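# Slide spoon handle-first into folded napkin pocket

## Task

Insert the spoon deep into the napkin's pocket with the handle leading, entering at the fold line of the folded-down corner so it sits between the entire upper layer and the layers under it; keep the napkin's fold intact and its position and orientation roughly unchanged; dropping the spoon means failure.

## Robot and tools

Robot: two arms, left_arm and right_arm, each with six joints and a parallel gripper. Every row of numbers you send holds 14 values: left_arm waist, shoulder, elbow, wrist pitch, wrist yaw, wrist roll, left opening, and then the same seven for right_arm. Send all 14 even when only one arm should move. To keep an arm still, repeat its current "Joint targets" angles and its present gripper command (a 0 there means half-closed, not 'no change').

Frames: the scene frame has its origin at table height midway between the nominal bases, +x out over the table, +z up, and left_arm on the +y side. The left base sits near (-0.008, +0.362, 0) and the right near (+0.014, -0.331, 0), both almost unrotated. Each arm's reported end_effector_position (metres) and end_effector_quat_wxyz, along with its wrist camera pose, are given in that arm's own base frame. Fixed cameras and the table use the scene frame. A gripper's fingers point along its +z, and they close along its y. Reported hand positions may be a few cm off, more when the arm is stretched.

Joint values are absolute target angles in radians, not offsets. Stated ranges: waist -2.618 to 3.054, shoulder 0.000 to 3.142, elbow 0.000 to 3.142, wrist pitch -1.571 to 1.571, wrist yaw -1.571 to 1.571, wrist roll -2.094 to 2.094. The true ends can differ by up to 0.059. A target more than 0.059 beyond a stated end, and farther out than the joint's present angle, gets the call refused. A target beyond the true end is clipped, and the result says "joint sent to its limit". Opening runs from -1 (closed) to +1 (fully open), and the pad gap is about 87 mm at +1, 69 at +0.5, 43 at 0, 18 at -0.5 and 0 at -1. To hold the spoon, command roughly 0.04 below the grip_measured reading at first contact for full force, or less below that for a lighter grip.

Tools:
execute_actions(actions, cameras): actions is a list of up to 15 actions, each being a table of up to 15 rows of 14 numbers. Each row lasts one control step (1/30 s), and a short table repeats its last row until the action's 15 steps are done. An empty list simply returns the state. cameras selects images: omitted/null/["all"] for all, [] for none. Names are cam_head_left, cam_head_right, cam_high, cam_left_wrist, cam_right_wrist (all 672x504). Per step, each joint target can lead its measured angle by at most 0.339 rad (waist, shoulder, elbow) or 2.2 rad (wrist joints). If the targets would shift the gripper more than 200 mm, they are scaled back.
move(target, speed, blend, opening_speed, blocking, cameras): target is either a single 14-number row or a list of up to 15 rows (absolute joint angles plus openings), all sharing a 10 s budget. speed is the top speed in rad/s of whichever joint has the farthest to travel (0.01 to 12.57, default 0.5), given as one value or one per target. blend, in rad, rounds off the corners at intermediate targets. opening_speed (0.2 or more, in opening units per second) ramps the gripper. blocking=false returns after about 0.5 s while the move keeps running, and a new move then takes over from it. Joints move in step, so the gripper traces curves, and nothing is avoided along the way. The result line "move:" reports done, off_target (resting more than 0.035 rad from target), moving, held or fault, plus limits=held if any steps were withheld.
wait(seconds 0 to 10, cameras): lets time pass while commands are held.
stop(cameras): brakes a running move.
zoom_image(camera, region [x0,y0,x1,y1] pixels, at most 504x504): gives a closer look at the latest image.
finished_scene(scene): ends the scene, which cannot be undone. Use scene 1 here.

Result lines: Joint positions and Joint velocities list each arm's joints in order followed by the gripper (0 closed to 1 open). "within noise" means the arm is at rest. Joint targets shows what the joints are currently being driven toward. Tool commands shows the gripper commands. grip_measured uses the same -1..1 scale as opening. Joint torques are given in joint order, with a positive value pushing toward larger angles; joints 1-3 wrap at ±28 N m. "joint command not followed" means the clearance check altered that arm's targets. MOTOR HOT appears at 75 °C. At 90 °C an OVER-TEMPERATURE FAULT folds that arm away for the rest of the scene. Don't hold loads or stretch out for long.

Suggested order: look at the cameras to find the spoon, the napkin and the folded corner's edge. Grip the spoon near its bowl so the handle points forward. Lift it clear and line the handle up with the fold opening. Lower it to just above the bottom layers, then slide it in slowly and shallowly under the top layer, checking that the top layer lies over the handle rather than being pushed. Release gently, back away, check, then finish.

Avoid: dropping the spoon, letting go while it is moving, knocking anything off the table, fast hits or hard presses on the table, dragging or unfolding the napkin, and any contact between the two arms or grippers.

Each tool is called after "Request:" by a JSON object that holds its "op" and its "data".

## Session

Request:
{"op": "execute_actions", "data": {"actions": []}}

Request:
{"op": "zoom_image", "data": {"camera": "cam_head_right", "region": [200, 220, 500, 420]}}

Request:
{"op": "zoom_image", "data": {"camera": "cam_high", "region": [220, 140, 520, 340]}}

Scene clock: 0.00 s.
left_arm: end_effector_position=(+0.3591, -0.0563, +0.1407) grip_measured=+1.000 end_effector_quat_wxyz=(+0.391, -0.267, +0.876, -0.088) | right_arm: end_effector_position=(+0.3301, +0.0277, +0.1123) grip_measured=+0.996 end_effector_quat_wxyz=(+0.386, +0.245, +0.889, +0.018)
Joint positions: left_arm=[-0.171 1.315 0.95 -0.395 -0.18 -0.686 1] | right_arm=[0.156 1.249 0.823 -0.389 0.267 0.587 0.998]
Joint velocities: within noise
Joint torques (N m): no reading
Heat: left arm: 40 °C; right arm: 42 °C.
Joint targets: left_arm=[-0.171 1.312 0.957 -0.398 -0.180 -0.686] | right_arm=[0.156 1.246 0.830 -0.393 0.266 0.587]
Tool commands: left_gripper/opening=+1.0 right_gripper/opening=+1.0

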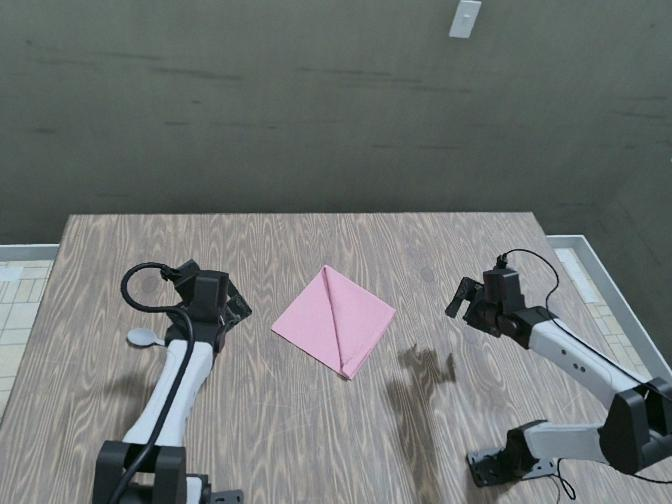

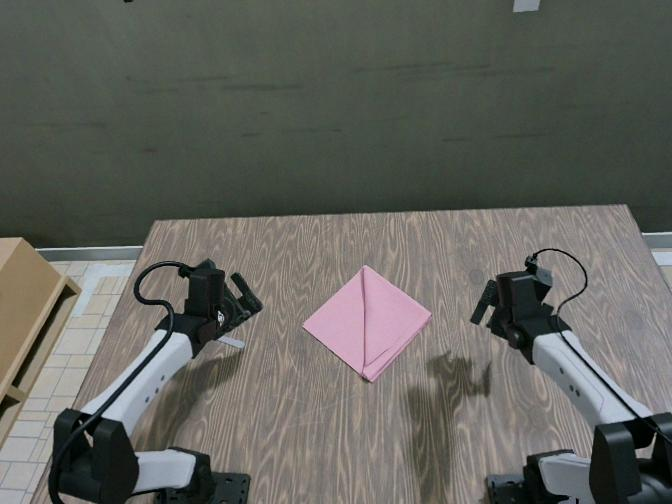

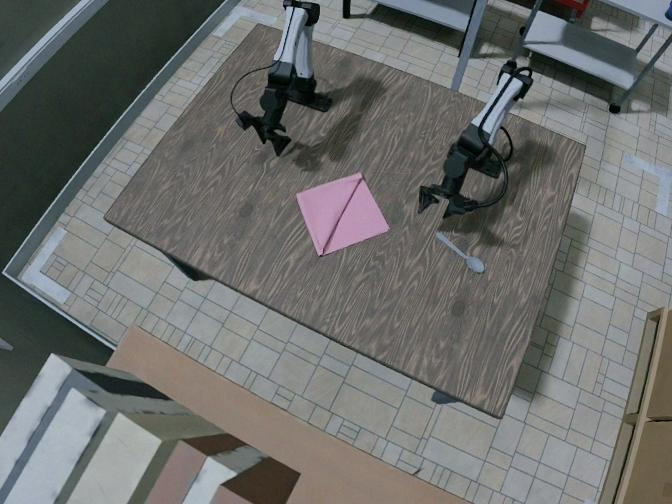

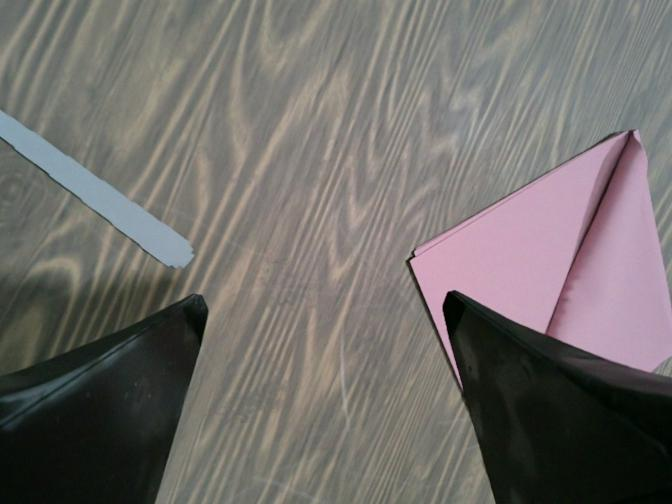

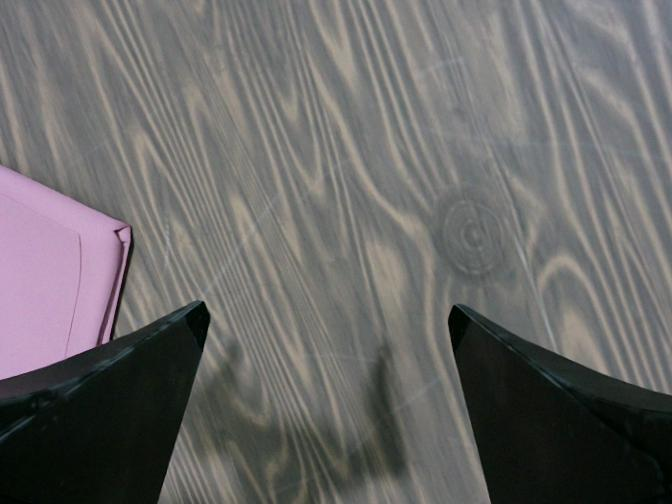

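Scaled by 1.680 from the camera's 672x504 image, which has a finer 960x720 frame.

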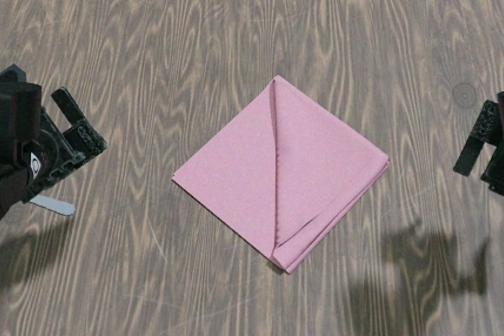

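Scaled by 1.680 from the camera's 672x504 image, which has a finer 960x720 frame.

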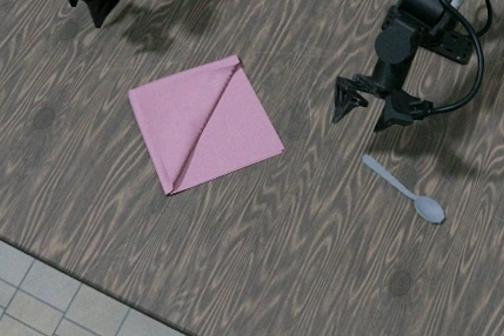

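Request:
{"op": "move", "data": {"target": [0.362, 2.145, 1.81, -1.433, 0.396, 2.06, 1, 0.5, 1.826, 0.481, 1.174, -0.75, -1.3, -0.9], "speed": 1.2}}

Scene clock: 54.93 s.
left_arm: end_effector_position=(+0.3690, +0.1043, +0.0652) grip_measured=+1.000 end_effector_quat_wxyz=(+0.147, +0.718, +0.662, -0.154) | right_arm: end_effector_position=(+0.3347, +0.2818, +0.1018) grip_measured=-0.900 end_effector_quat_wxyz=(+0.667, -0.699, +0.259, +0.017)
Joint positions: left_arm=[0.36 2.123 1.789 -1.423 0.39 2.049 1] | right_arm=[0.495 1.811 0.493 1.168 -0.741 -1.291 0.05]
Joint velocities: within noise
Joint torques (N m): left_arm=[-0.24 -8.09 7.32 -0.18 0.33 0.14] | right_arm=[0.54 -5.56 3.34 1.67 -0.35 0.03]
Heat: left arm: 48 °C; right arm: 45 °C.
Joint targets: left_arm=[0.362 2.145 1.810 -1.433 0.396 2.060] | right_arm=[0.500 1.826 0.481 1.174 -0.750 -1.300]
move: done

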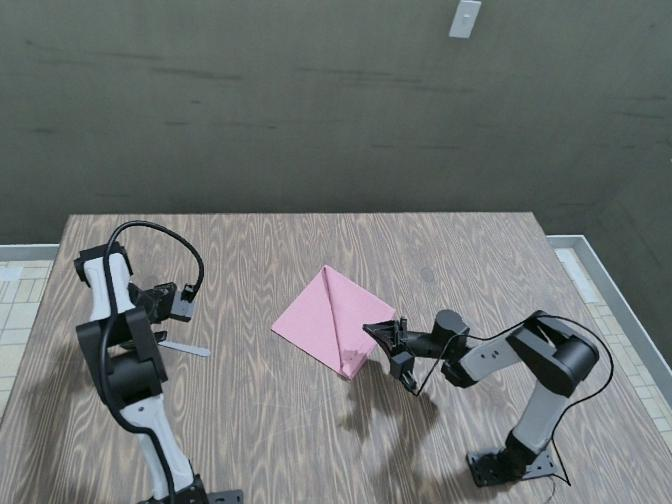

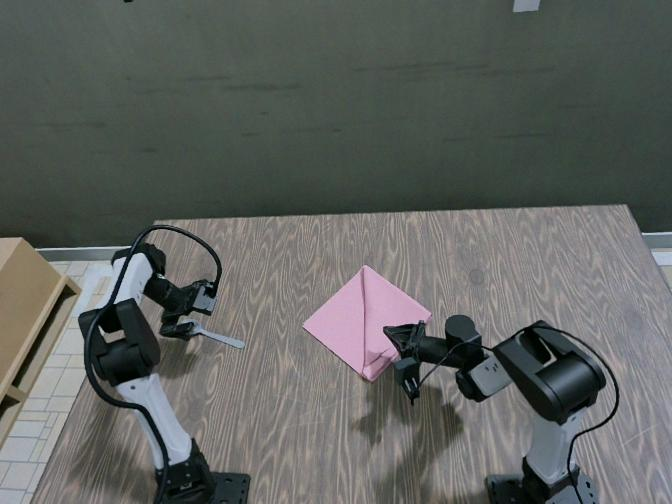

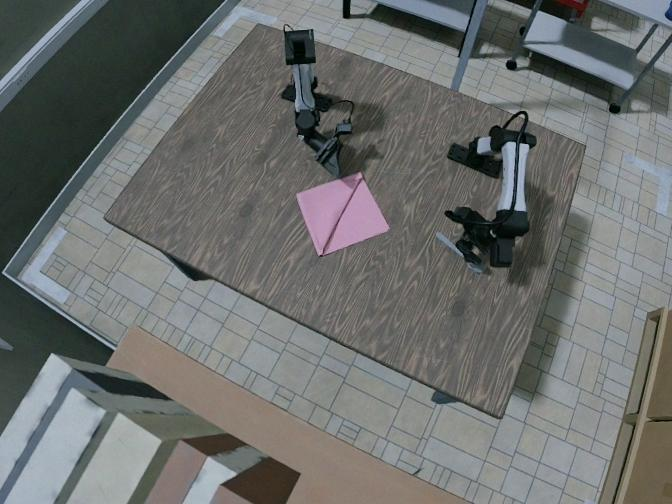

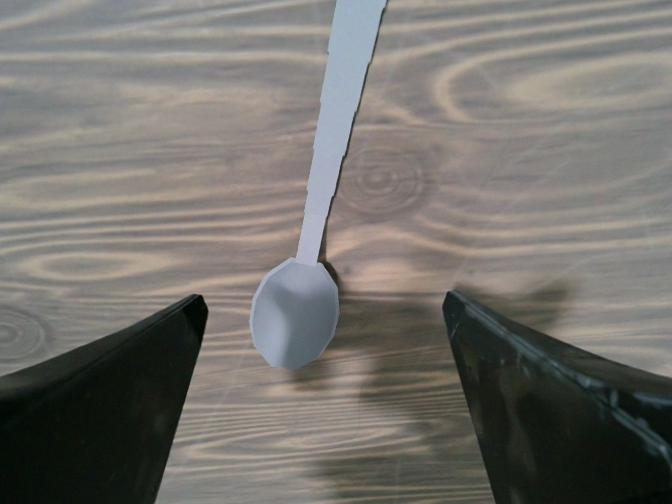

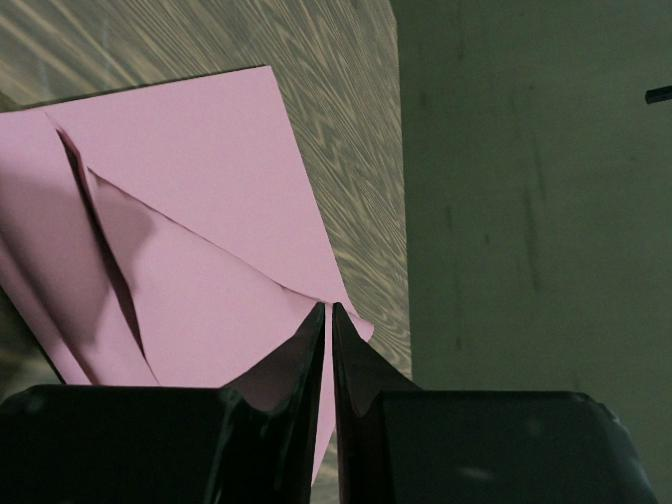

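Request:
{"op": "move", "data": {"target": [[0.346, 2.214, 1.76, -1.345, 0.378, 2.115, 1, 0.495, 1.815, 0.49, 1.17, -0.745, -1.295, -0.9],[0.345, 2.243, 1.75, -1.310, 0.374, 2.115, 1, 0.495, 1.815, 0.49, 1.17, -0.745, -1.295, -0.9]], "speed": [0.4, 0.15], "cameras": ["cam_left_wrist"]}}

Scene clock: 68.43 s.
left_arm: end_effector_position=(+0.3805, +0.1057, +0.0201) grip_measured=+1.000 end_effector_quat_wxyz=(+0.142, +0.733, +0.646, -0.161) | right_arm: end_effector_position=(+0.3346, +0.2819, +0.1019) grip_measured=-0.900 end_effector_quat_wxyz=(+0.667, -0.699, +0.259, +0.017)
Joint positions: left_arm=[0.352 2.218 1.759 -1.321 0.382 2.089 1] | right_arm=[0.495 1.811 0.493 1.168 -0.742 -1.292 0.05]
Joint velocities: within noise
Joint torques (N m): left_arm=[-1.2 -8.49 4.7 0.02 0.14 0.14] | right_arm=[0.17 -6.64 4.01 1.67 -0.36 0.06]
Heat: left arm: 46 °C; right arm: 44 °C.
Joint targets: left_arm=[0.345 2.243 1.750 -1.310 0.374 2.100] | right_arm=[0.495 1.815 0.490 1.170 -0.745 -1.295]
joint sent to its limit (left arm) — the wrist roll, upper limit.
move: done; joint sent to its limit at target 1
Images, in order (width x height): cam_left_wrist 672x504.

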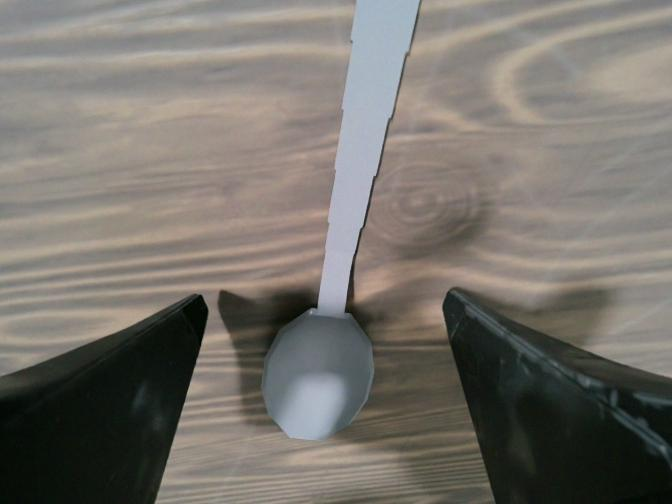

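Request:
{"op": "move", "data": {"target": [0.327, 2.261, 1.75, -1.295, 0.374, 2.100, 1, 0.495, 1.815, 0.49, 1.17, -0.745, -1.295, -0.9], "speed": 0.15, "cameras": ["cam_left_wrist"]}}

Scene clock: 74.67 s.
left_arm: end_effector_position=(+0.3844, +0.0991, +0.0129) grip_measured=+1.000 end_effector_quat_wxyz=(+0.140, +0.739, +0.639, -0.164) | right_arm: end_effector_position=(+0.3346, +0.2819, +0.1019) grip_measured=-0.900 end_effector_quat_wxyz=(+0.667, -0.699, +0.259, +0.017)
Joint positions: left_arm=[0.333 2.236 1.759 -1.306 0.382 2.089 1] | right_arm=[0.495 1.811 0.493 1.168 -0.742 -1.292 0.05]
Joint velocities: within noise
Joint torques (N m): left_arm=[-1.01 -8.5 4.66 0 0.16 0.16] | right_arm=[0.23 -6.61 4.18 1.67 -0.27 0.04]
Heat: left arm: 45 °C; right arm: 44 °C.
Joint targets: left_arm=[0.327 2.261 1.750 -1.295 0.374 2.100] | right_arm=[0.495 1.815 0.490 1.170 -0.745 -1.295]
move: done
Images, in order (width x height): cam_left_wrist 672x504.

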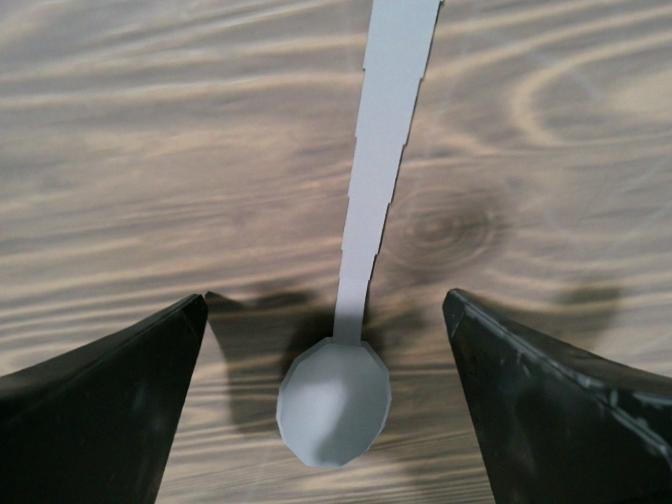

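Request:
{"op": "move", "data": {"target": [0.330, 2.252, 1.755, -1.300, 0.378, 2.096, -0.82, 0.495, 1.815, 0.49, 1.17, -0.745, -1.295, -0.9], "opening_speed": 0.9, "speed": 0.1, "cameras": ["cam_left_wrist"]}}

Scene clock: 78.47 s.
left_arm: end_effector_position=(+0.3846, +0.0992, +0.0129) grip_measured=-0.721 end_effector_quat_wxyz=(+0.140, +0.739, +0.639, -0.163) | right_arm: end_effector_position=(+0.3346, +0.2819, +0.1019) grip_measured=-0.900 end_effector_quat_wxyz=(+0.667, -0.699, +0.259, +0.017)
Joint positions: left_arm=[0.333 2.236 1.759 -1.305 0.382 2.09 0.14] | right_arm=[0.495 1.811 0.493 1.168 -0.742 -1.292 0.05]
Joint velocities: within noise
Joint torques (N m): left_arm=[-0.7 -9.25 5.07 -0.07 0.2 0.1] | right_arm=[0.31 -6.48 3.97 1.69 -0.28 0.08]
Heat: left arm: 45 °C; right arm: 44 °C.
Joint targets: left_arm=[0.330 2.252 1.755 -1.300 0.378 2.096] | right_arm=[0.495 1.815 0.490 1.170 -0.745 -1.295]
move: done
Images, in order (width x height): cam_left_wrist 672x504.

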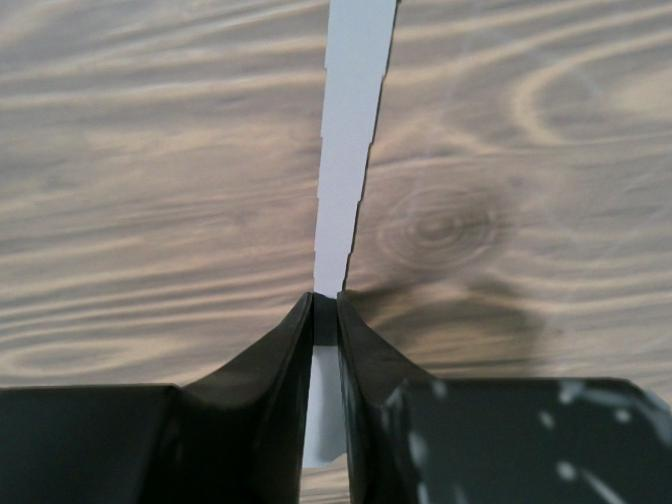

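Request:
{"op": "move", "data": {"target": [[0.33, 2.02, 1.735, -1.47, 0.378, 2.09, -0.82, 0.495, 1.815, 0.49, 1.17, -0.745, -1.295, -0.9],[-0.413, 2.158, 1.834, -1.06, 0.220, 0.860, -0.82, 0.495, 1.815, 0.49, 1.17, -0.745, -1.295, -0.9]], "speed": [0.4, 0.8]}}

Request:
{"op": "zoom_image", "data": {"camera": "cam_right_wrist", "region": [40, 50, 400, 350]}}

Request:
{"op": "zoom_image", "data": {"camera": "cam_head_right", "region": [300, 255, 440, 385]}}

Scene clock: 98.70 s.
left_arm: end_effector_position=(+0.3886, -0.1824, +0.0607) grip_measured=-0.720 end_effector_quat_wxyz=(+0.108, +0.603, +0.785, -0.091) | right_arm: end_effector_position=(+0.3346, +0.2819, +0.1019) grip_measured=-0.900 end_effector_quat_wxyz=(+0.667, -0.699, +0.259, +0.017)
Joint positions: left_arm=[-0.419 2.137 1.807 -1.07 0.227 0.872 0.14] | right_arm=[0.495 1.811 0.493 1.168 -0.742 -1.292 0.05]
Joint velocities: within noise
Joint torques (N m): left_arm=[0.14 -8.91 8.51 0.99 0.09 -0.09] | right_arm=[0.49 -6.5 4.16 1.63 -0.3 0.02]
Heat: left arm: 48 °C; right arm: 44 °C.
Joint targets: left_arm=[-0.413 2.158 1.834 -1.060 0.220 0.860] | right_arm=[0.495 1.815 0.490 1.170 -0.745 -1.295]
move: done

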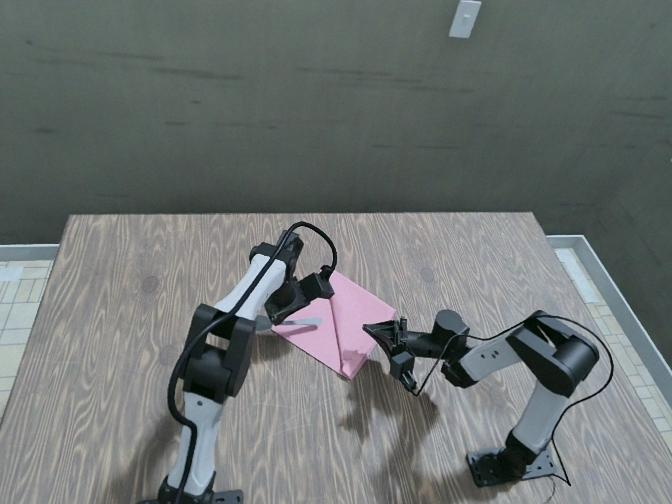

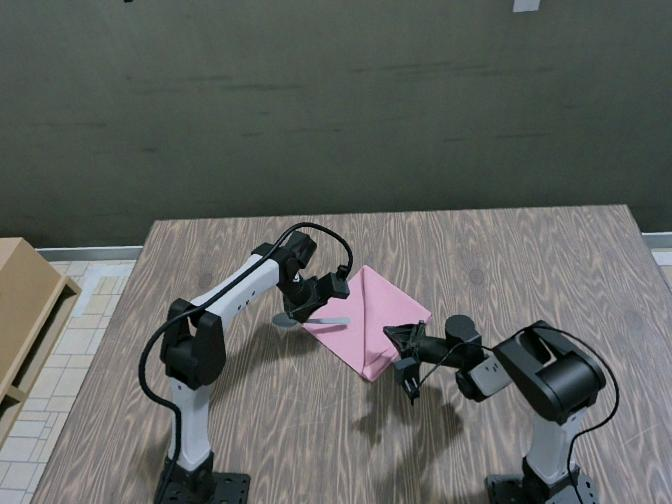

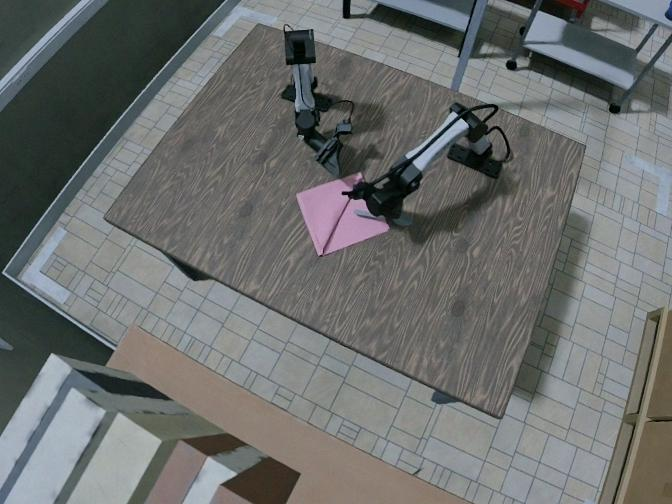

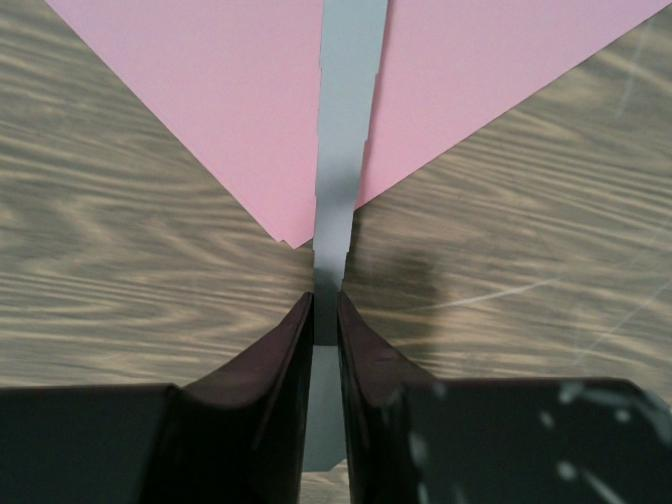

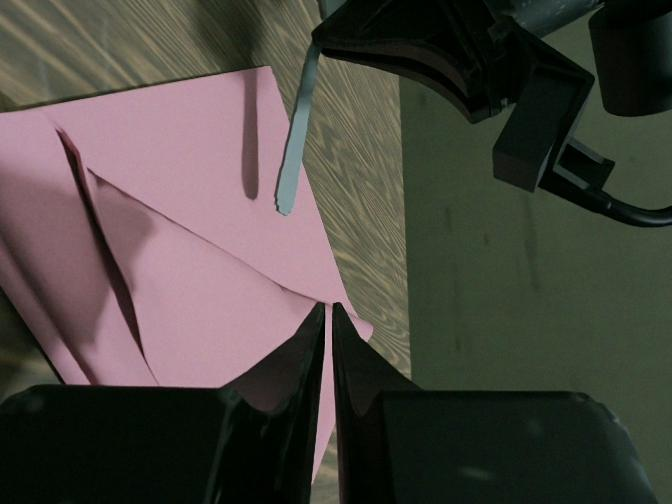

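Scaled by 1.400 from the camera's 672x504 image, which has a finer 960x720 frame.

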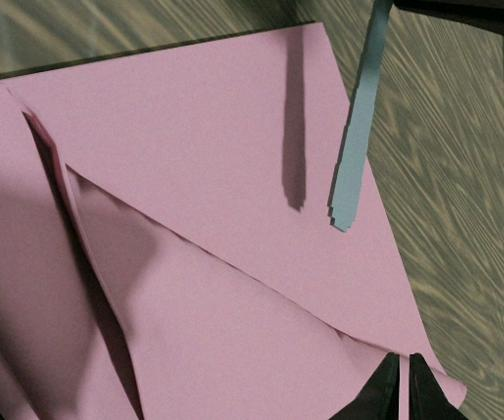

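Scaled by 3.600 from the camera's 672x504 image, which has a finer 960x720 frame.

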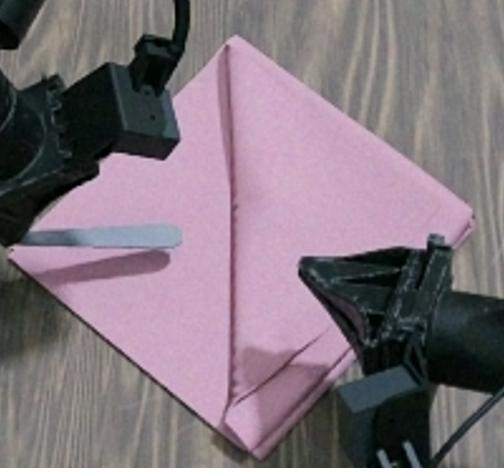

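Request:
{"op": "move", "data": {"target": [-0.458, 2.206, 1.768, -0.953, 0.209, 0.816, -0.82, 0.495, 1.815, 0.49, 1.17, -0.745, -1.295, -0.9], "speed": 0.12, "cameras": ["cam_left_wrist", "cam_right_wrist", "cam_head_right"]}}

Request:
{"op": "zoom_image", "data": {"camera": "cam_right_wrist", "region": [140, 100, 360, 300]}}

Request:
{"op": "zoom_image", "data": {"camera": "cam_head_right", "region": [300, 255, 440, 385]}}

Scene clock: 109.53 s.
left_arm: end_effector_position=(+0.3947, -0.2000, +0.0344) grip_measured=-0.720 end_effector_quat_wxyz=(+0.116, +0.599, +0.788, -0.088) | right_arm: end_effector_position=(+0.3346, +0.2819, +0.1019) grip_measured=-0.900 end_effector_quat_wxyz=(+0.667, -0.699, +0.259, +0.017)
Joint positions: left_arm=[-0.451 2.184 1.776 -0.965 0.217 0.827 0.14] | right_arm=[0.495 1.811 0.493 1.168 -0.742 -1.292 0.05]
Joint velocities: within noise
Joint torques (N m): left_arm=[-1.17 -9.21 5.67 1.08 0.08 -0.11] | right_arm=[0.17 -6.57 4.11 1.64 -0.36 0.02]
Heat: left arm: 49 °C; right arm: 44 °C.
Joint targets: left_arm=[-0.458 2.206 1.768 -0.953 0.209 0.816] | right_arm=[0.495 1.815 0.490 1.170 -0.745 -1.295]
move: done
Images, in order (width x height): cam_head_right 672x504, cam_left_wrist 672x504, cam_right_wrist 672x504.

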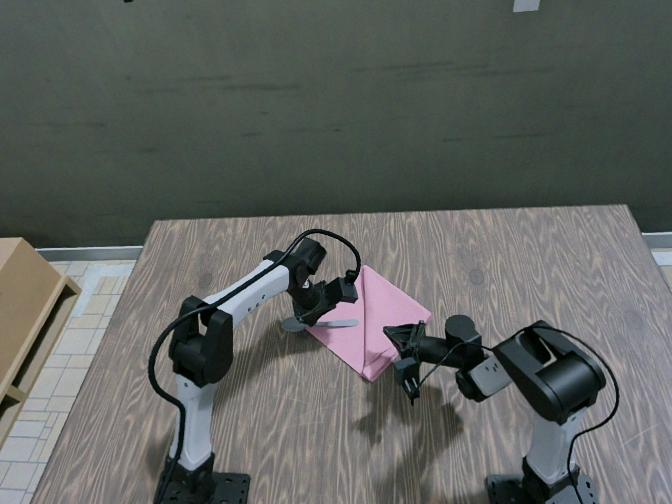

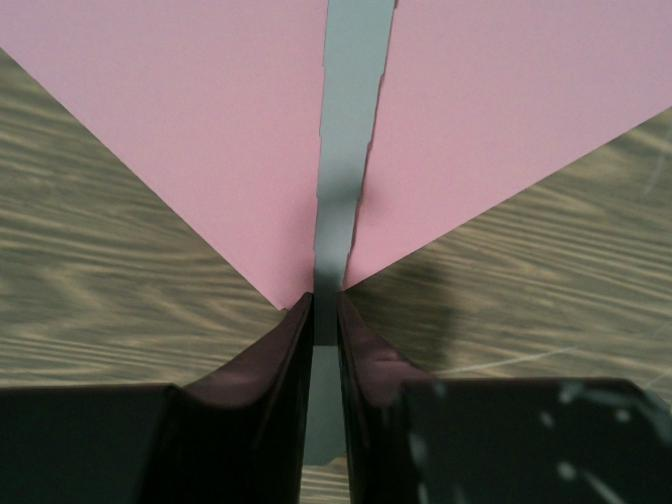

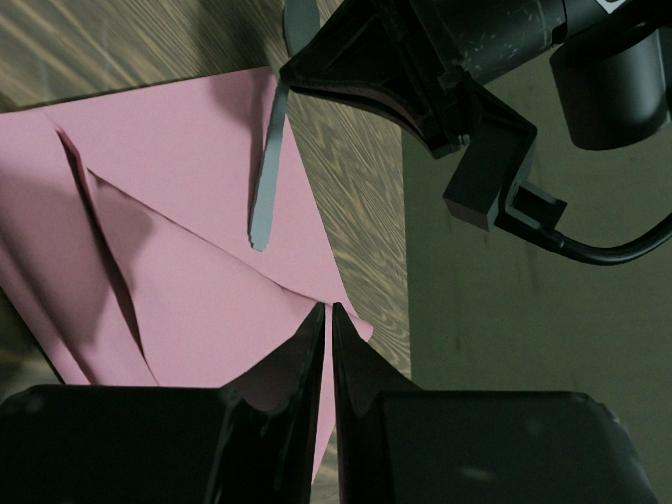

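Scaled by 2.291 from the camera's 672x504 image, which has a finer 960x720 frame.

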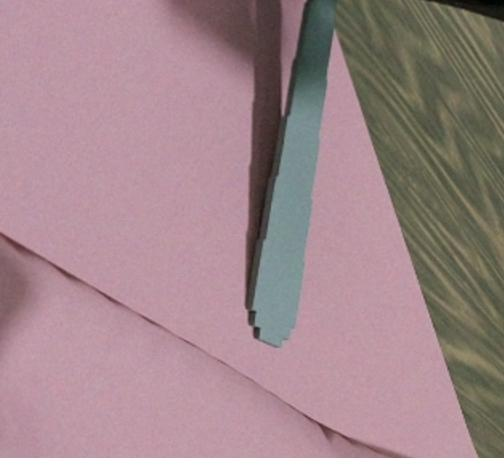

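Scaled by 3.600 from the camera's 672x504 image, which has a finer 960x720 frame.

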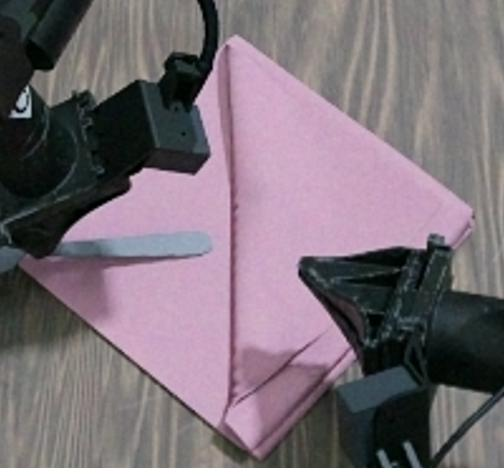

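Request:
{"op": "move", "data": {"target": [[-0.463, 2.219, 1.797, -0.945, 0.207, 0.811, -0.82, 0.495, 1.815, 0.49, 1.17, -0.745, -1.295, -0.9],[-0.520, 2.294, 1.921, -0.990, 0.196, 0.752, -0.82, 0.495, 1.815, 0.49, 1.17, -0.745, -1.295, -0.9]], "speed": 0.12, "cameras": ["cam_left_wrist", "cam_right_wrist", "cam_head_right"]}}

Request:
{"op": "zoom_image", "data": {"camera": "cam_right_wrist", "region": [100, 100, 400, 350]}}

Request:
{"op": "zoom_image", "data": {"camera": "cam_head_right", "region": [300, 255, 440, 385]}}

Scene clock: 121.10 s.
left_arm: end_effector_position=(+0.4018, -0.2348, +0.0304) grip_measured=-0.720 end_effector_quat_wxyz=(+0.121, +0.598, +0.788, -0.087) | right_arm: end_effector_position=(+0.3346, +0.2819, +0.1019) grip_measured=-0.900 end_effector_quat_wxyz=(+0.667, -0.699, +0.259, +0.017)
Joint positions: left_arm=[-0.513 2.268 1.896 -0.978 0.204 0.763 0.14] | right_arm=[0.495 1.811 0.493 1.168 -0.742 -1.292 0.05]
Joint velocities: within noise
Joint torques (N m): left_arm=[-1.16 -9.5 8.42 0.83 0.07 -0.1] | right_arm=[0.25 -6.69 4.14 1.65 -0.32 0.03]
Heat: left arm: 48 °C; right arm: 44 °C.
Joint targets: left_arm=[-0.520 2.294 1.921 -0.990 0.196 0.752] | right_arm=[0.495 1.815 0.490 1.170 -0.745 -1.295]
move: done
Images, in order (width x height): cam_head_right 672x504, cam_left_wrist 672x504, cam_right_wrist 672x504.

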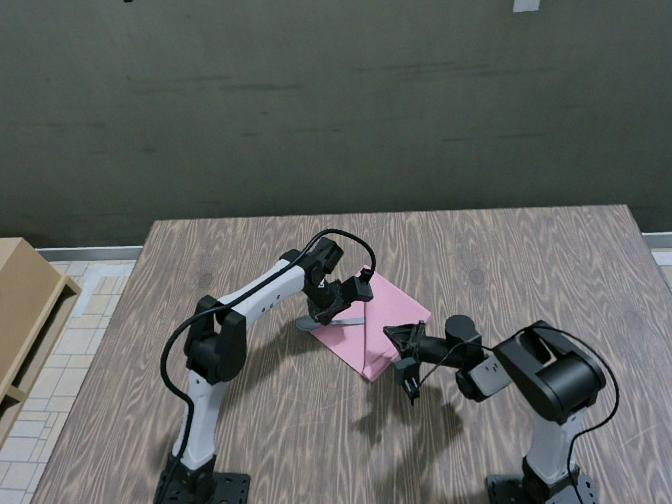

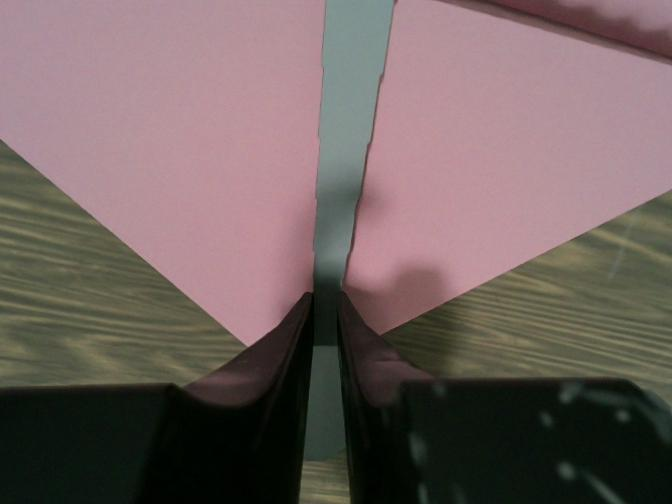

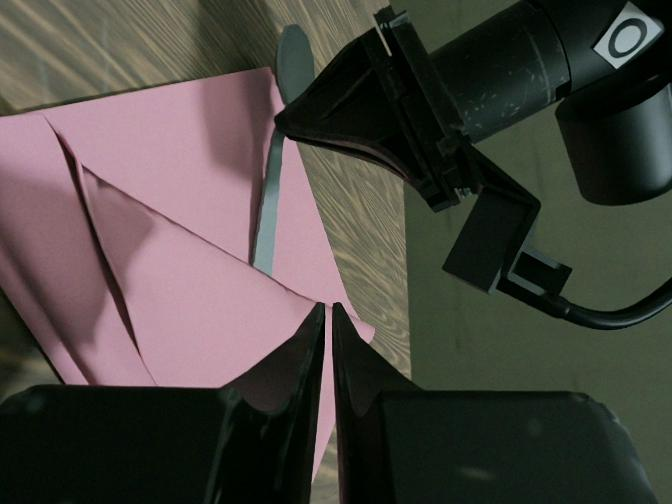

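Scaled by 1.680 from the camera's 672x504 image, which has a finer 960x720 frame.

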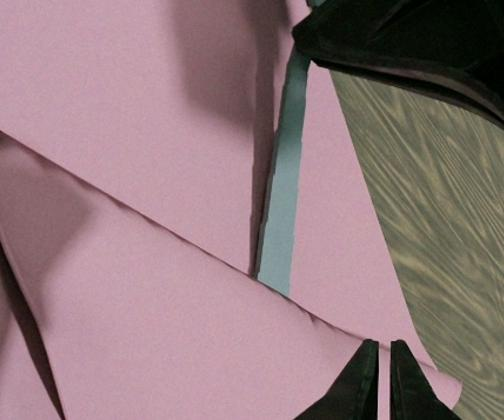

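Scaled by 3.600 from the camera's 672x504 image, which has a finer 960x720 frame.

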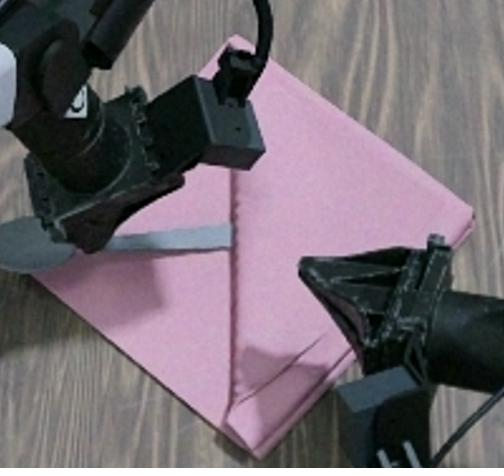

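Request:
{"op": "move", "data": {"target": [-0.572, 2.368, 2.028, -0.951, 0.239, 0.692, -0.82, 0.495, 1.815, 0.49, 1.17, -0.745, -1.295, -0.9], "speed": 0.13, "cameras": ["cam_left_wrist", "cam_right_wrist", "cam_head_right"]}}

Request:
{"op": "zoom_image", "data": {"camera": "cam_right_wrist", "region": [100, 100, 400, 350]}}

Request:
{"op": "zoom_image", "data": {"camera": "cam_head_right", "region": [300, 255, 440, 385]}}

Scene clock: 128.30 s.
left_arm: end_effector_position=(+0.4073, -0.2749, +0.0270) grip_measured=-0.720 end_effector_quat_wxyz=(+0.141, +0.596, +0.784, -0.105) | right_arm: end_effector_position=(+0.3346, +0.2819, +0.1019) grip_measured=-0.900 end_effector_quat_wxyz=(+0.667, -0.699, +0.259, +0.017)
Joint positions: left_arm=[-0.565 2.342 2.001 -0.961 0.231 0.703 0.14] | right_arm=[0.495 1.811 0.493 1.168 -0.742 -1.292 0.05]
Joint velocities: within noise
Joint torques (N m): left_arm=[-1.13 -10.04 8.62 1.2 0.24 -0.1] | right_arm=[0.34 -6.65 4.21 1.7 -0.29 0]
Heat: left arm: 48 °C; right arm: 44 °C.
Joint targets: left_arm=[-0.572 2.368 2.028 -0.951 0.239 0.692] | right_arm=[0.495 1.815 0.490 1.170 -0.745 -1.295]
move: done
Images, in order (width x height): cam_head_right 672x504, cam_left_wrist 672x504, cam_right_wrist 672x504.

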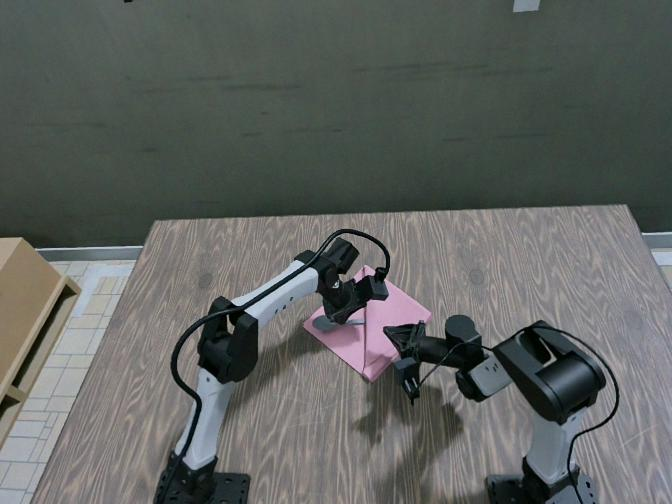

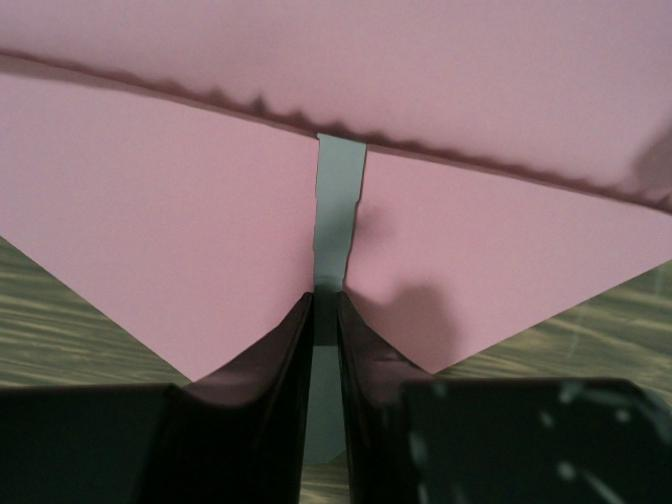

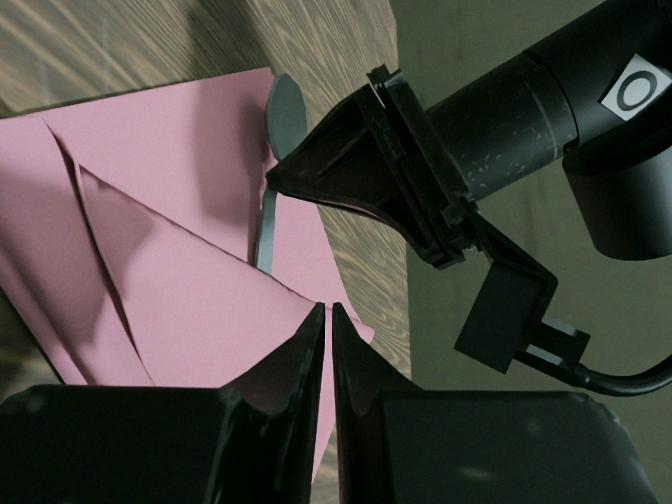

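Scaled by 1.680 from the camera's 672x504 image, which has a finer 960x720 frame.

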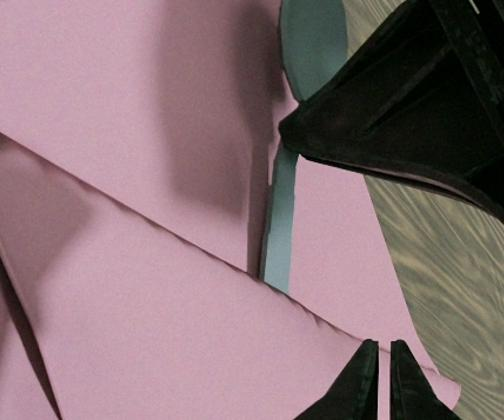

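Scaled by 3.600 from the camera's 672x504 image, which has a finer 960x720 frame.

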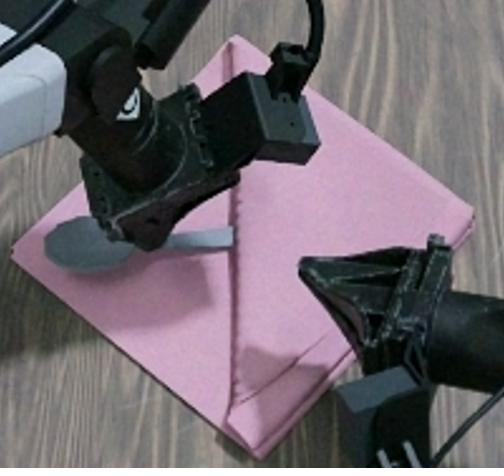

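Request:
{"op": "move", "data": {"target": [-0.627, 2.463, 2.170, -0.943, 0.256, 0.629, -0.82, 0.495, 1.815, 0.49, 1.17, -0.745, -1.295, -0.9], "speed": 0.14, "cameras": ["cam_left_wrist", "cam_right_wrist", "cam_head_right"]}}

Request:
{"op": "zoom_image", "data": {"camera": "cam_right_wrist", "region": [100, 100, 400, 350]}}

Request:
{"op": "zoom_image", "data": {"camera": "cam_head_right", "region": [300, 255, 440, 385]}}

Scene clock: 136.27 s.
left_arm: end_effector_position=(+0.4129, -0.3182, +0.0233) grip_measured=-0.720 end_effector_quat_wxyz=(+0.161, +0.593, +0.779, -0.120) | right_arm: end_effector_position=(+0.3346, +0.2819, +0.1019) grip_measured=-0.900 end_effector_quat_wxyz=(+0.667, -0.699, +0.259, +0.017)
Joint positions: left_arm=[-0.62 2.436 2.143 -0.953 0.248 0.64 0.14] | right_arm=[0.495 1.811 0.493 1.168 -0.742 -1.292 0.05]
Joint velocities: within noise
Joint torques (N m): left_arm=[-1.18 -10.63 8.76 1.35 0.25 -0.08] | right_arm=[0.46 -6.56 4.11 1.62 -0.26 0.06]
Heat: left arm: 50 °C; right arm: 44 °C.
Joint targets: left_arm=[-0.627 2.463 2.170 -0.943 0.256 0.629] | right_arm=[0.495 1.815 0.490 1.170 -0.745 -1.295]
move: done
Images, in order (width x height): cam_head_right 672x504, cam_left_wrist 672x504, cam_right_wrist 672x504.

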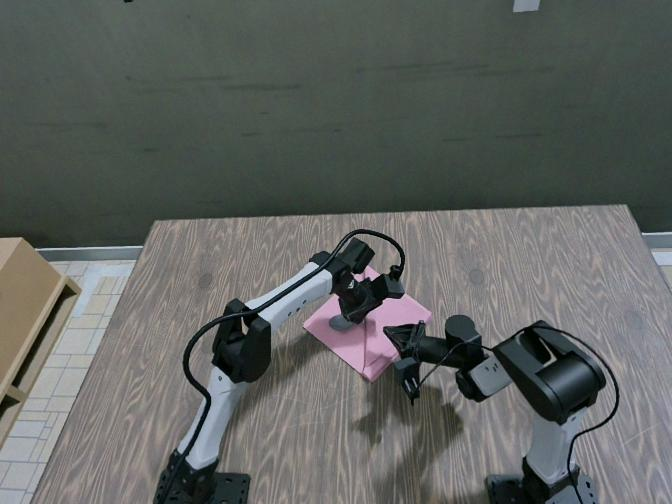

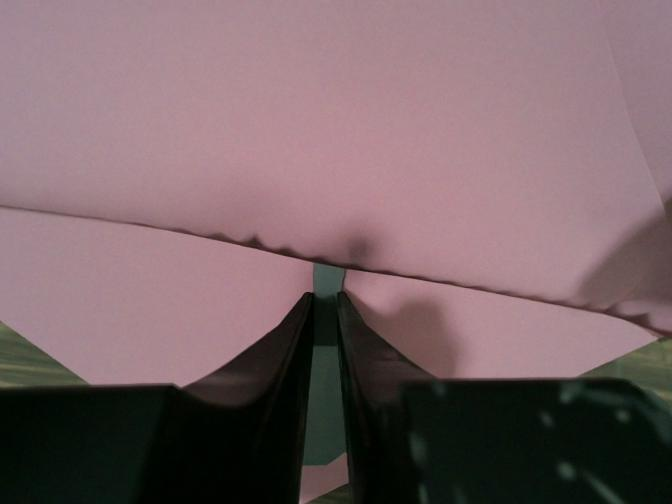

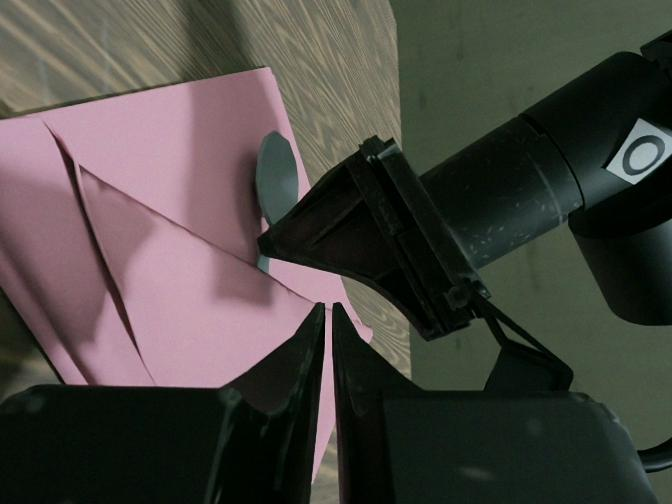

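Scaled by 1.680 from the camera's 672x504 image, which has a finer 960x720 frame.

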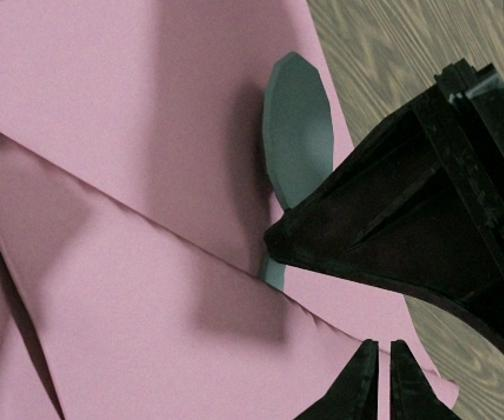

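Scaled by 3.600 from the camera's 672x504 image, which has a finer 960x720 frame.

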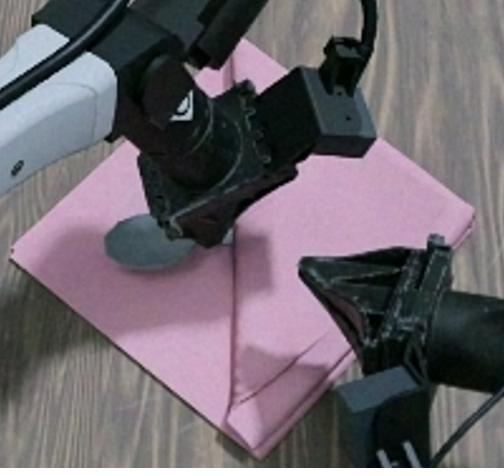

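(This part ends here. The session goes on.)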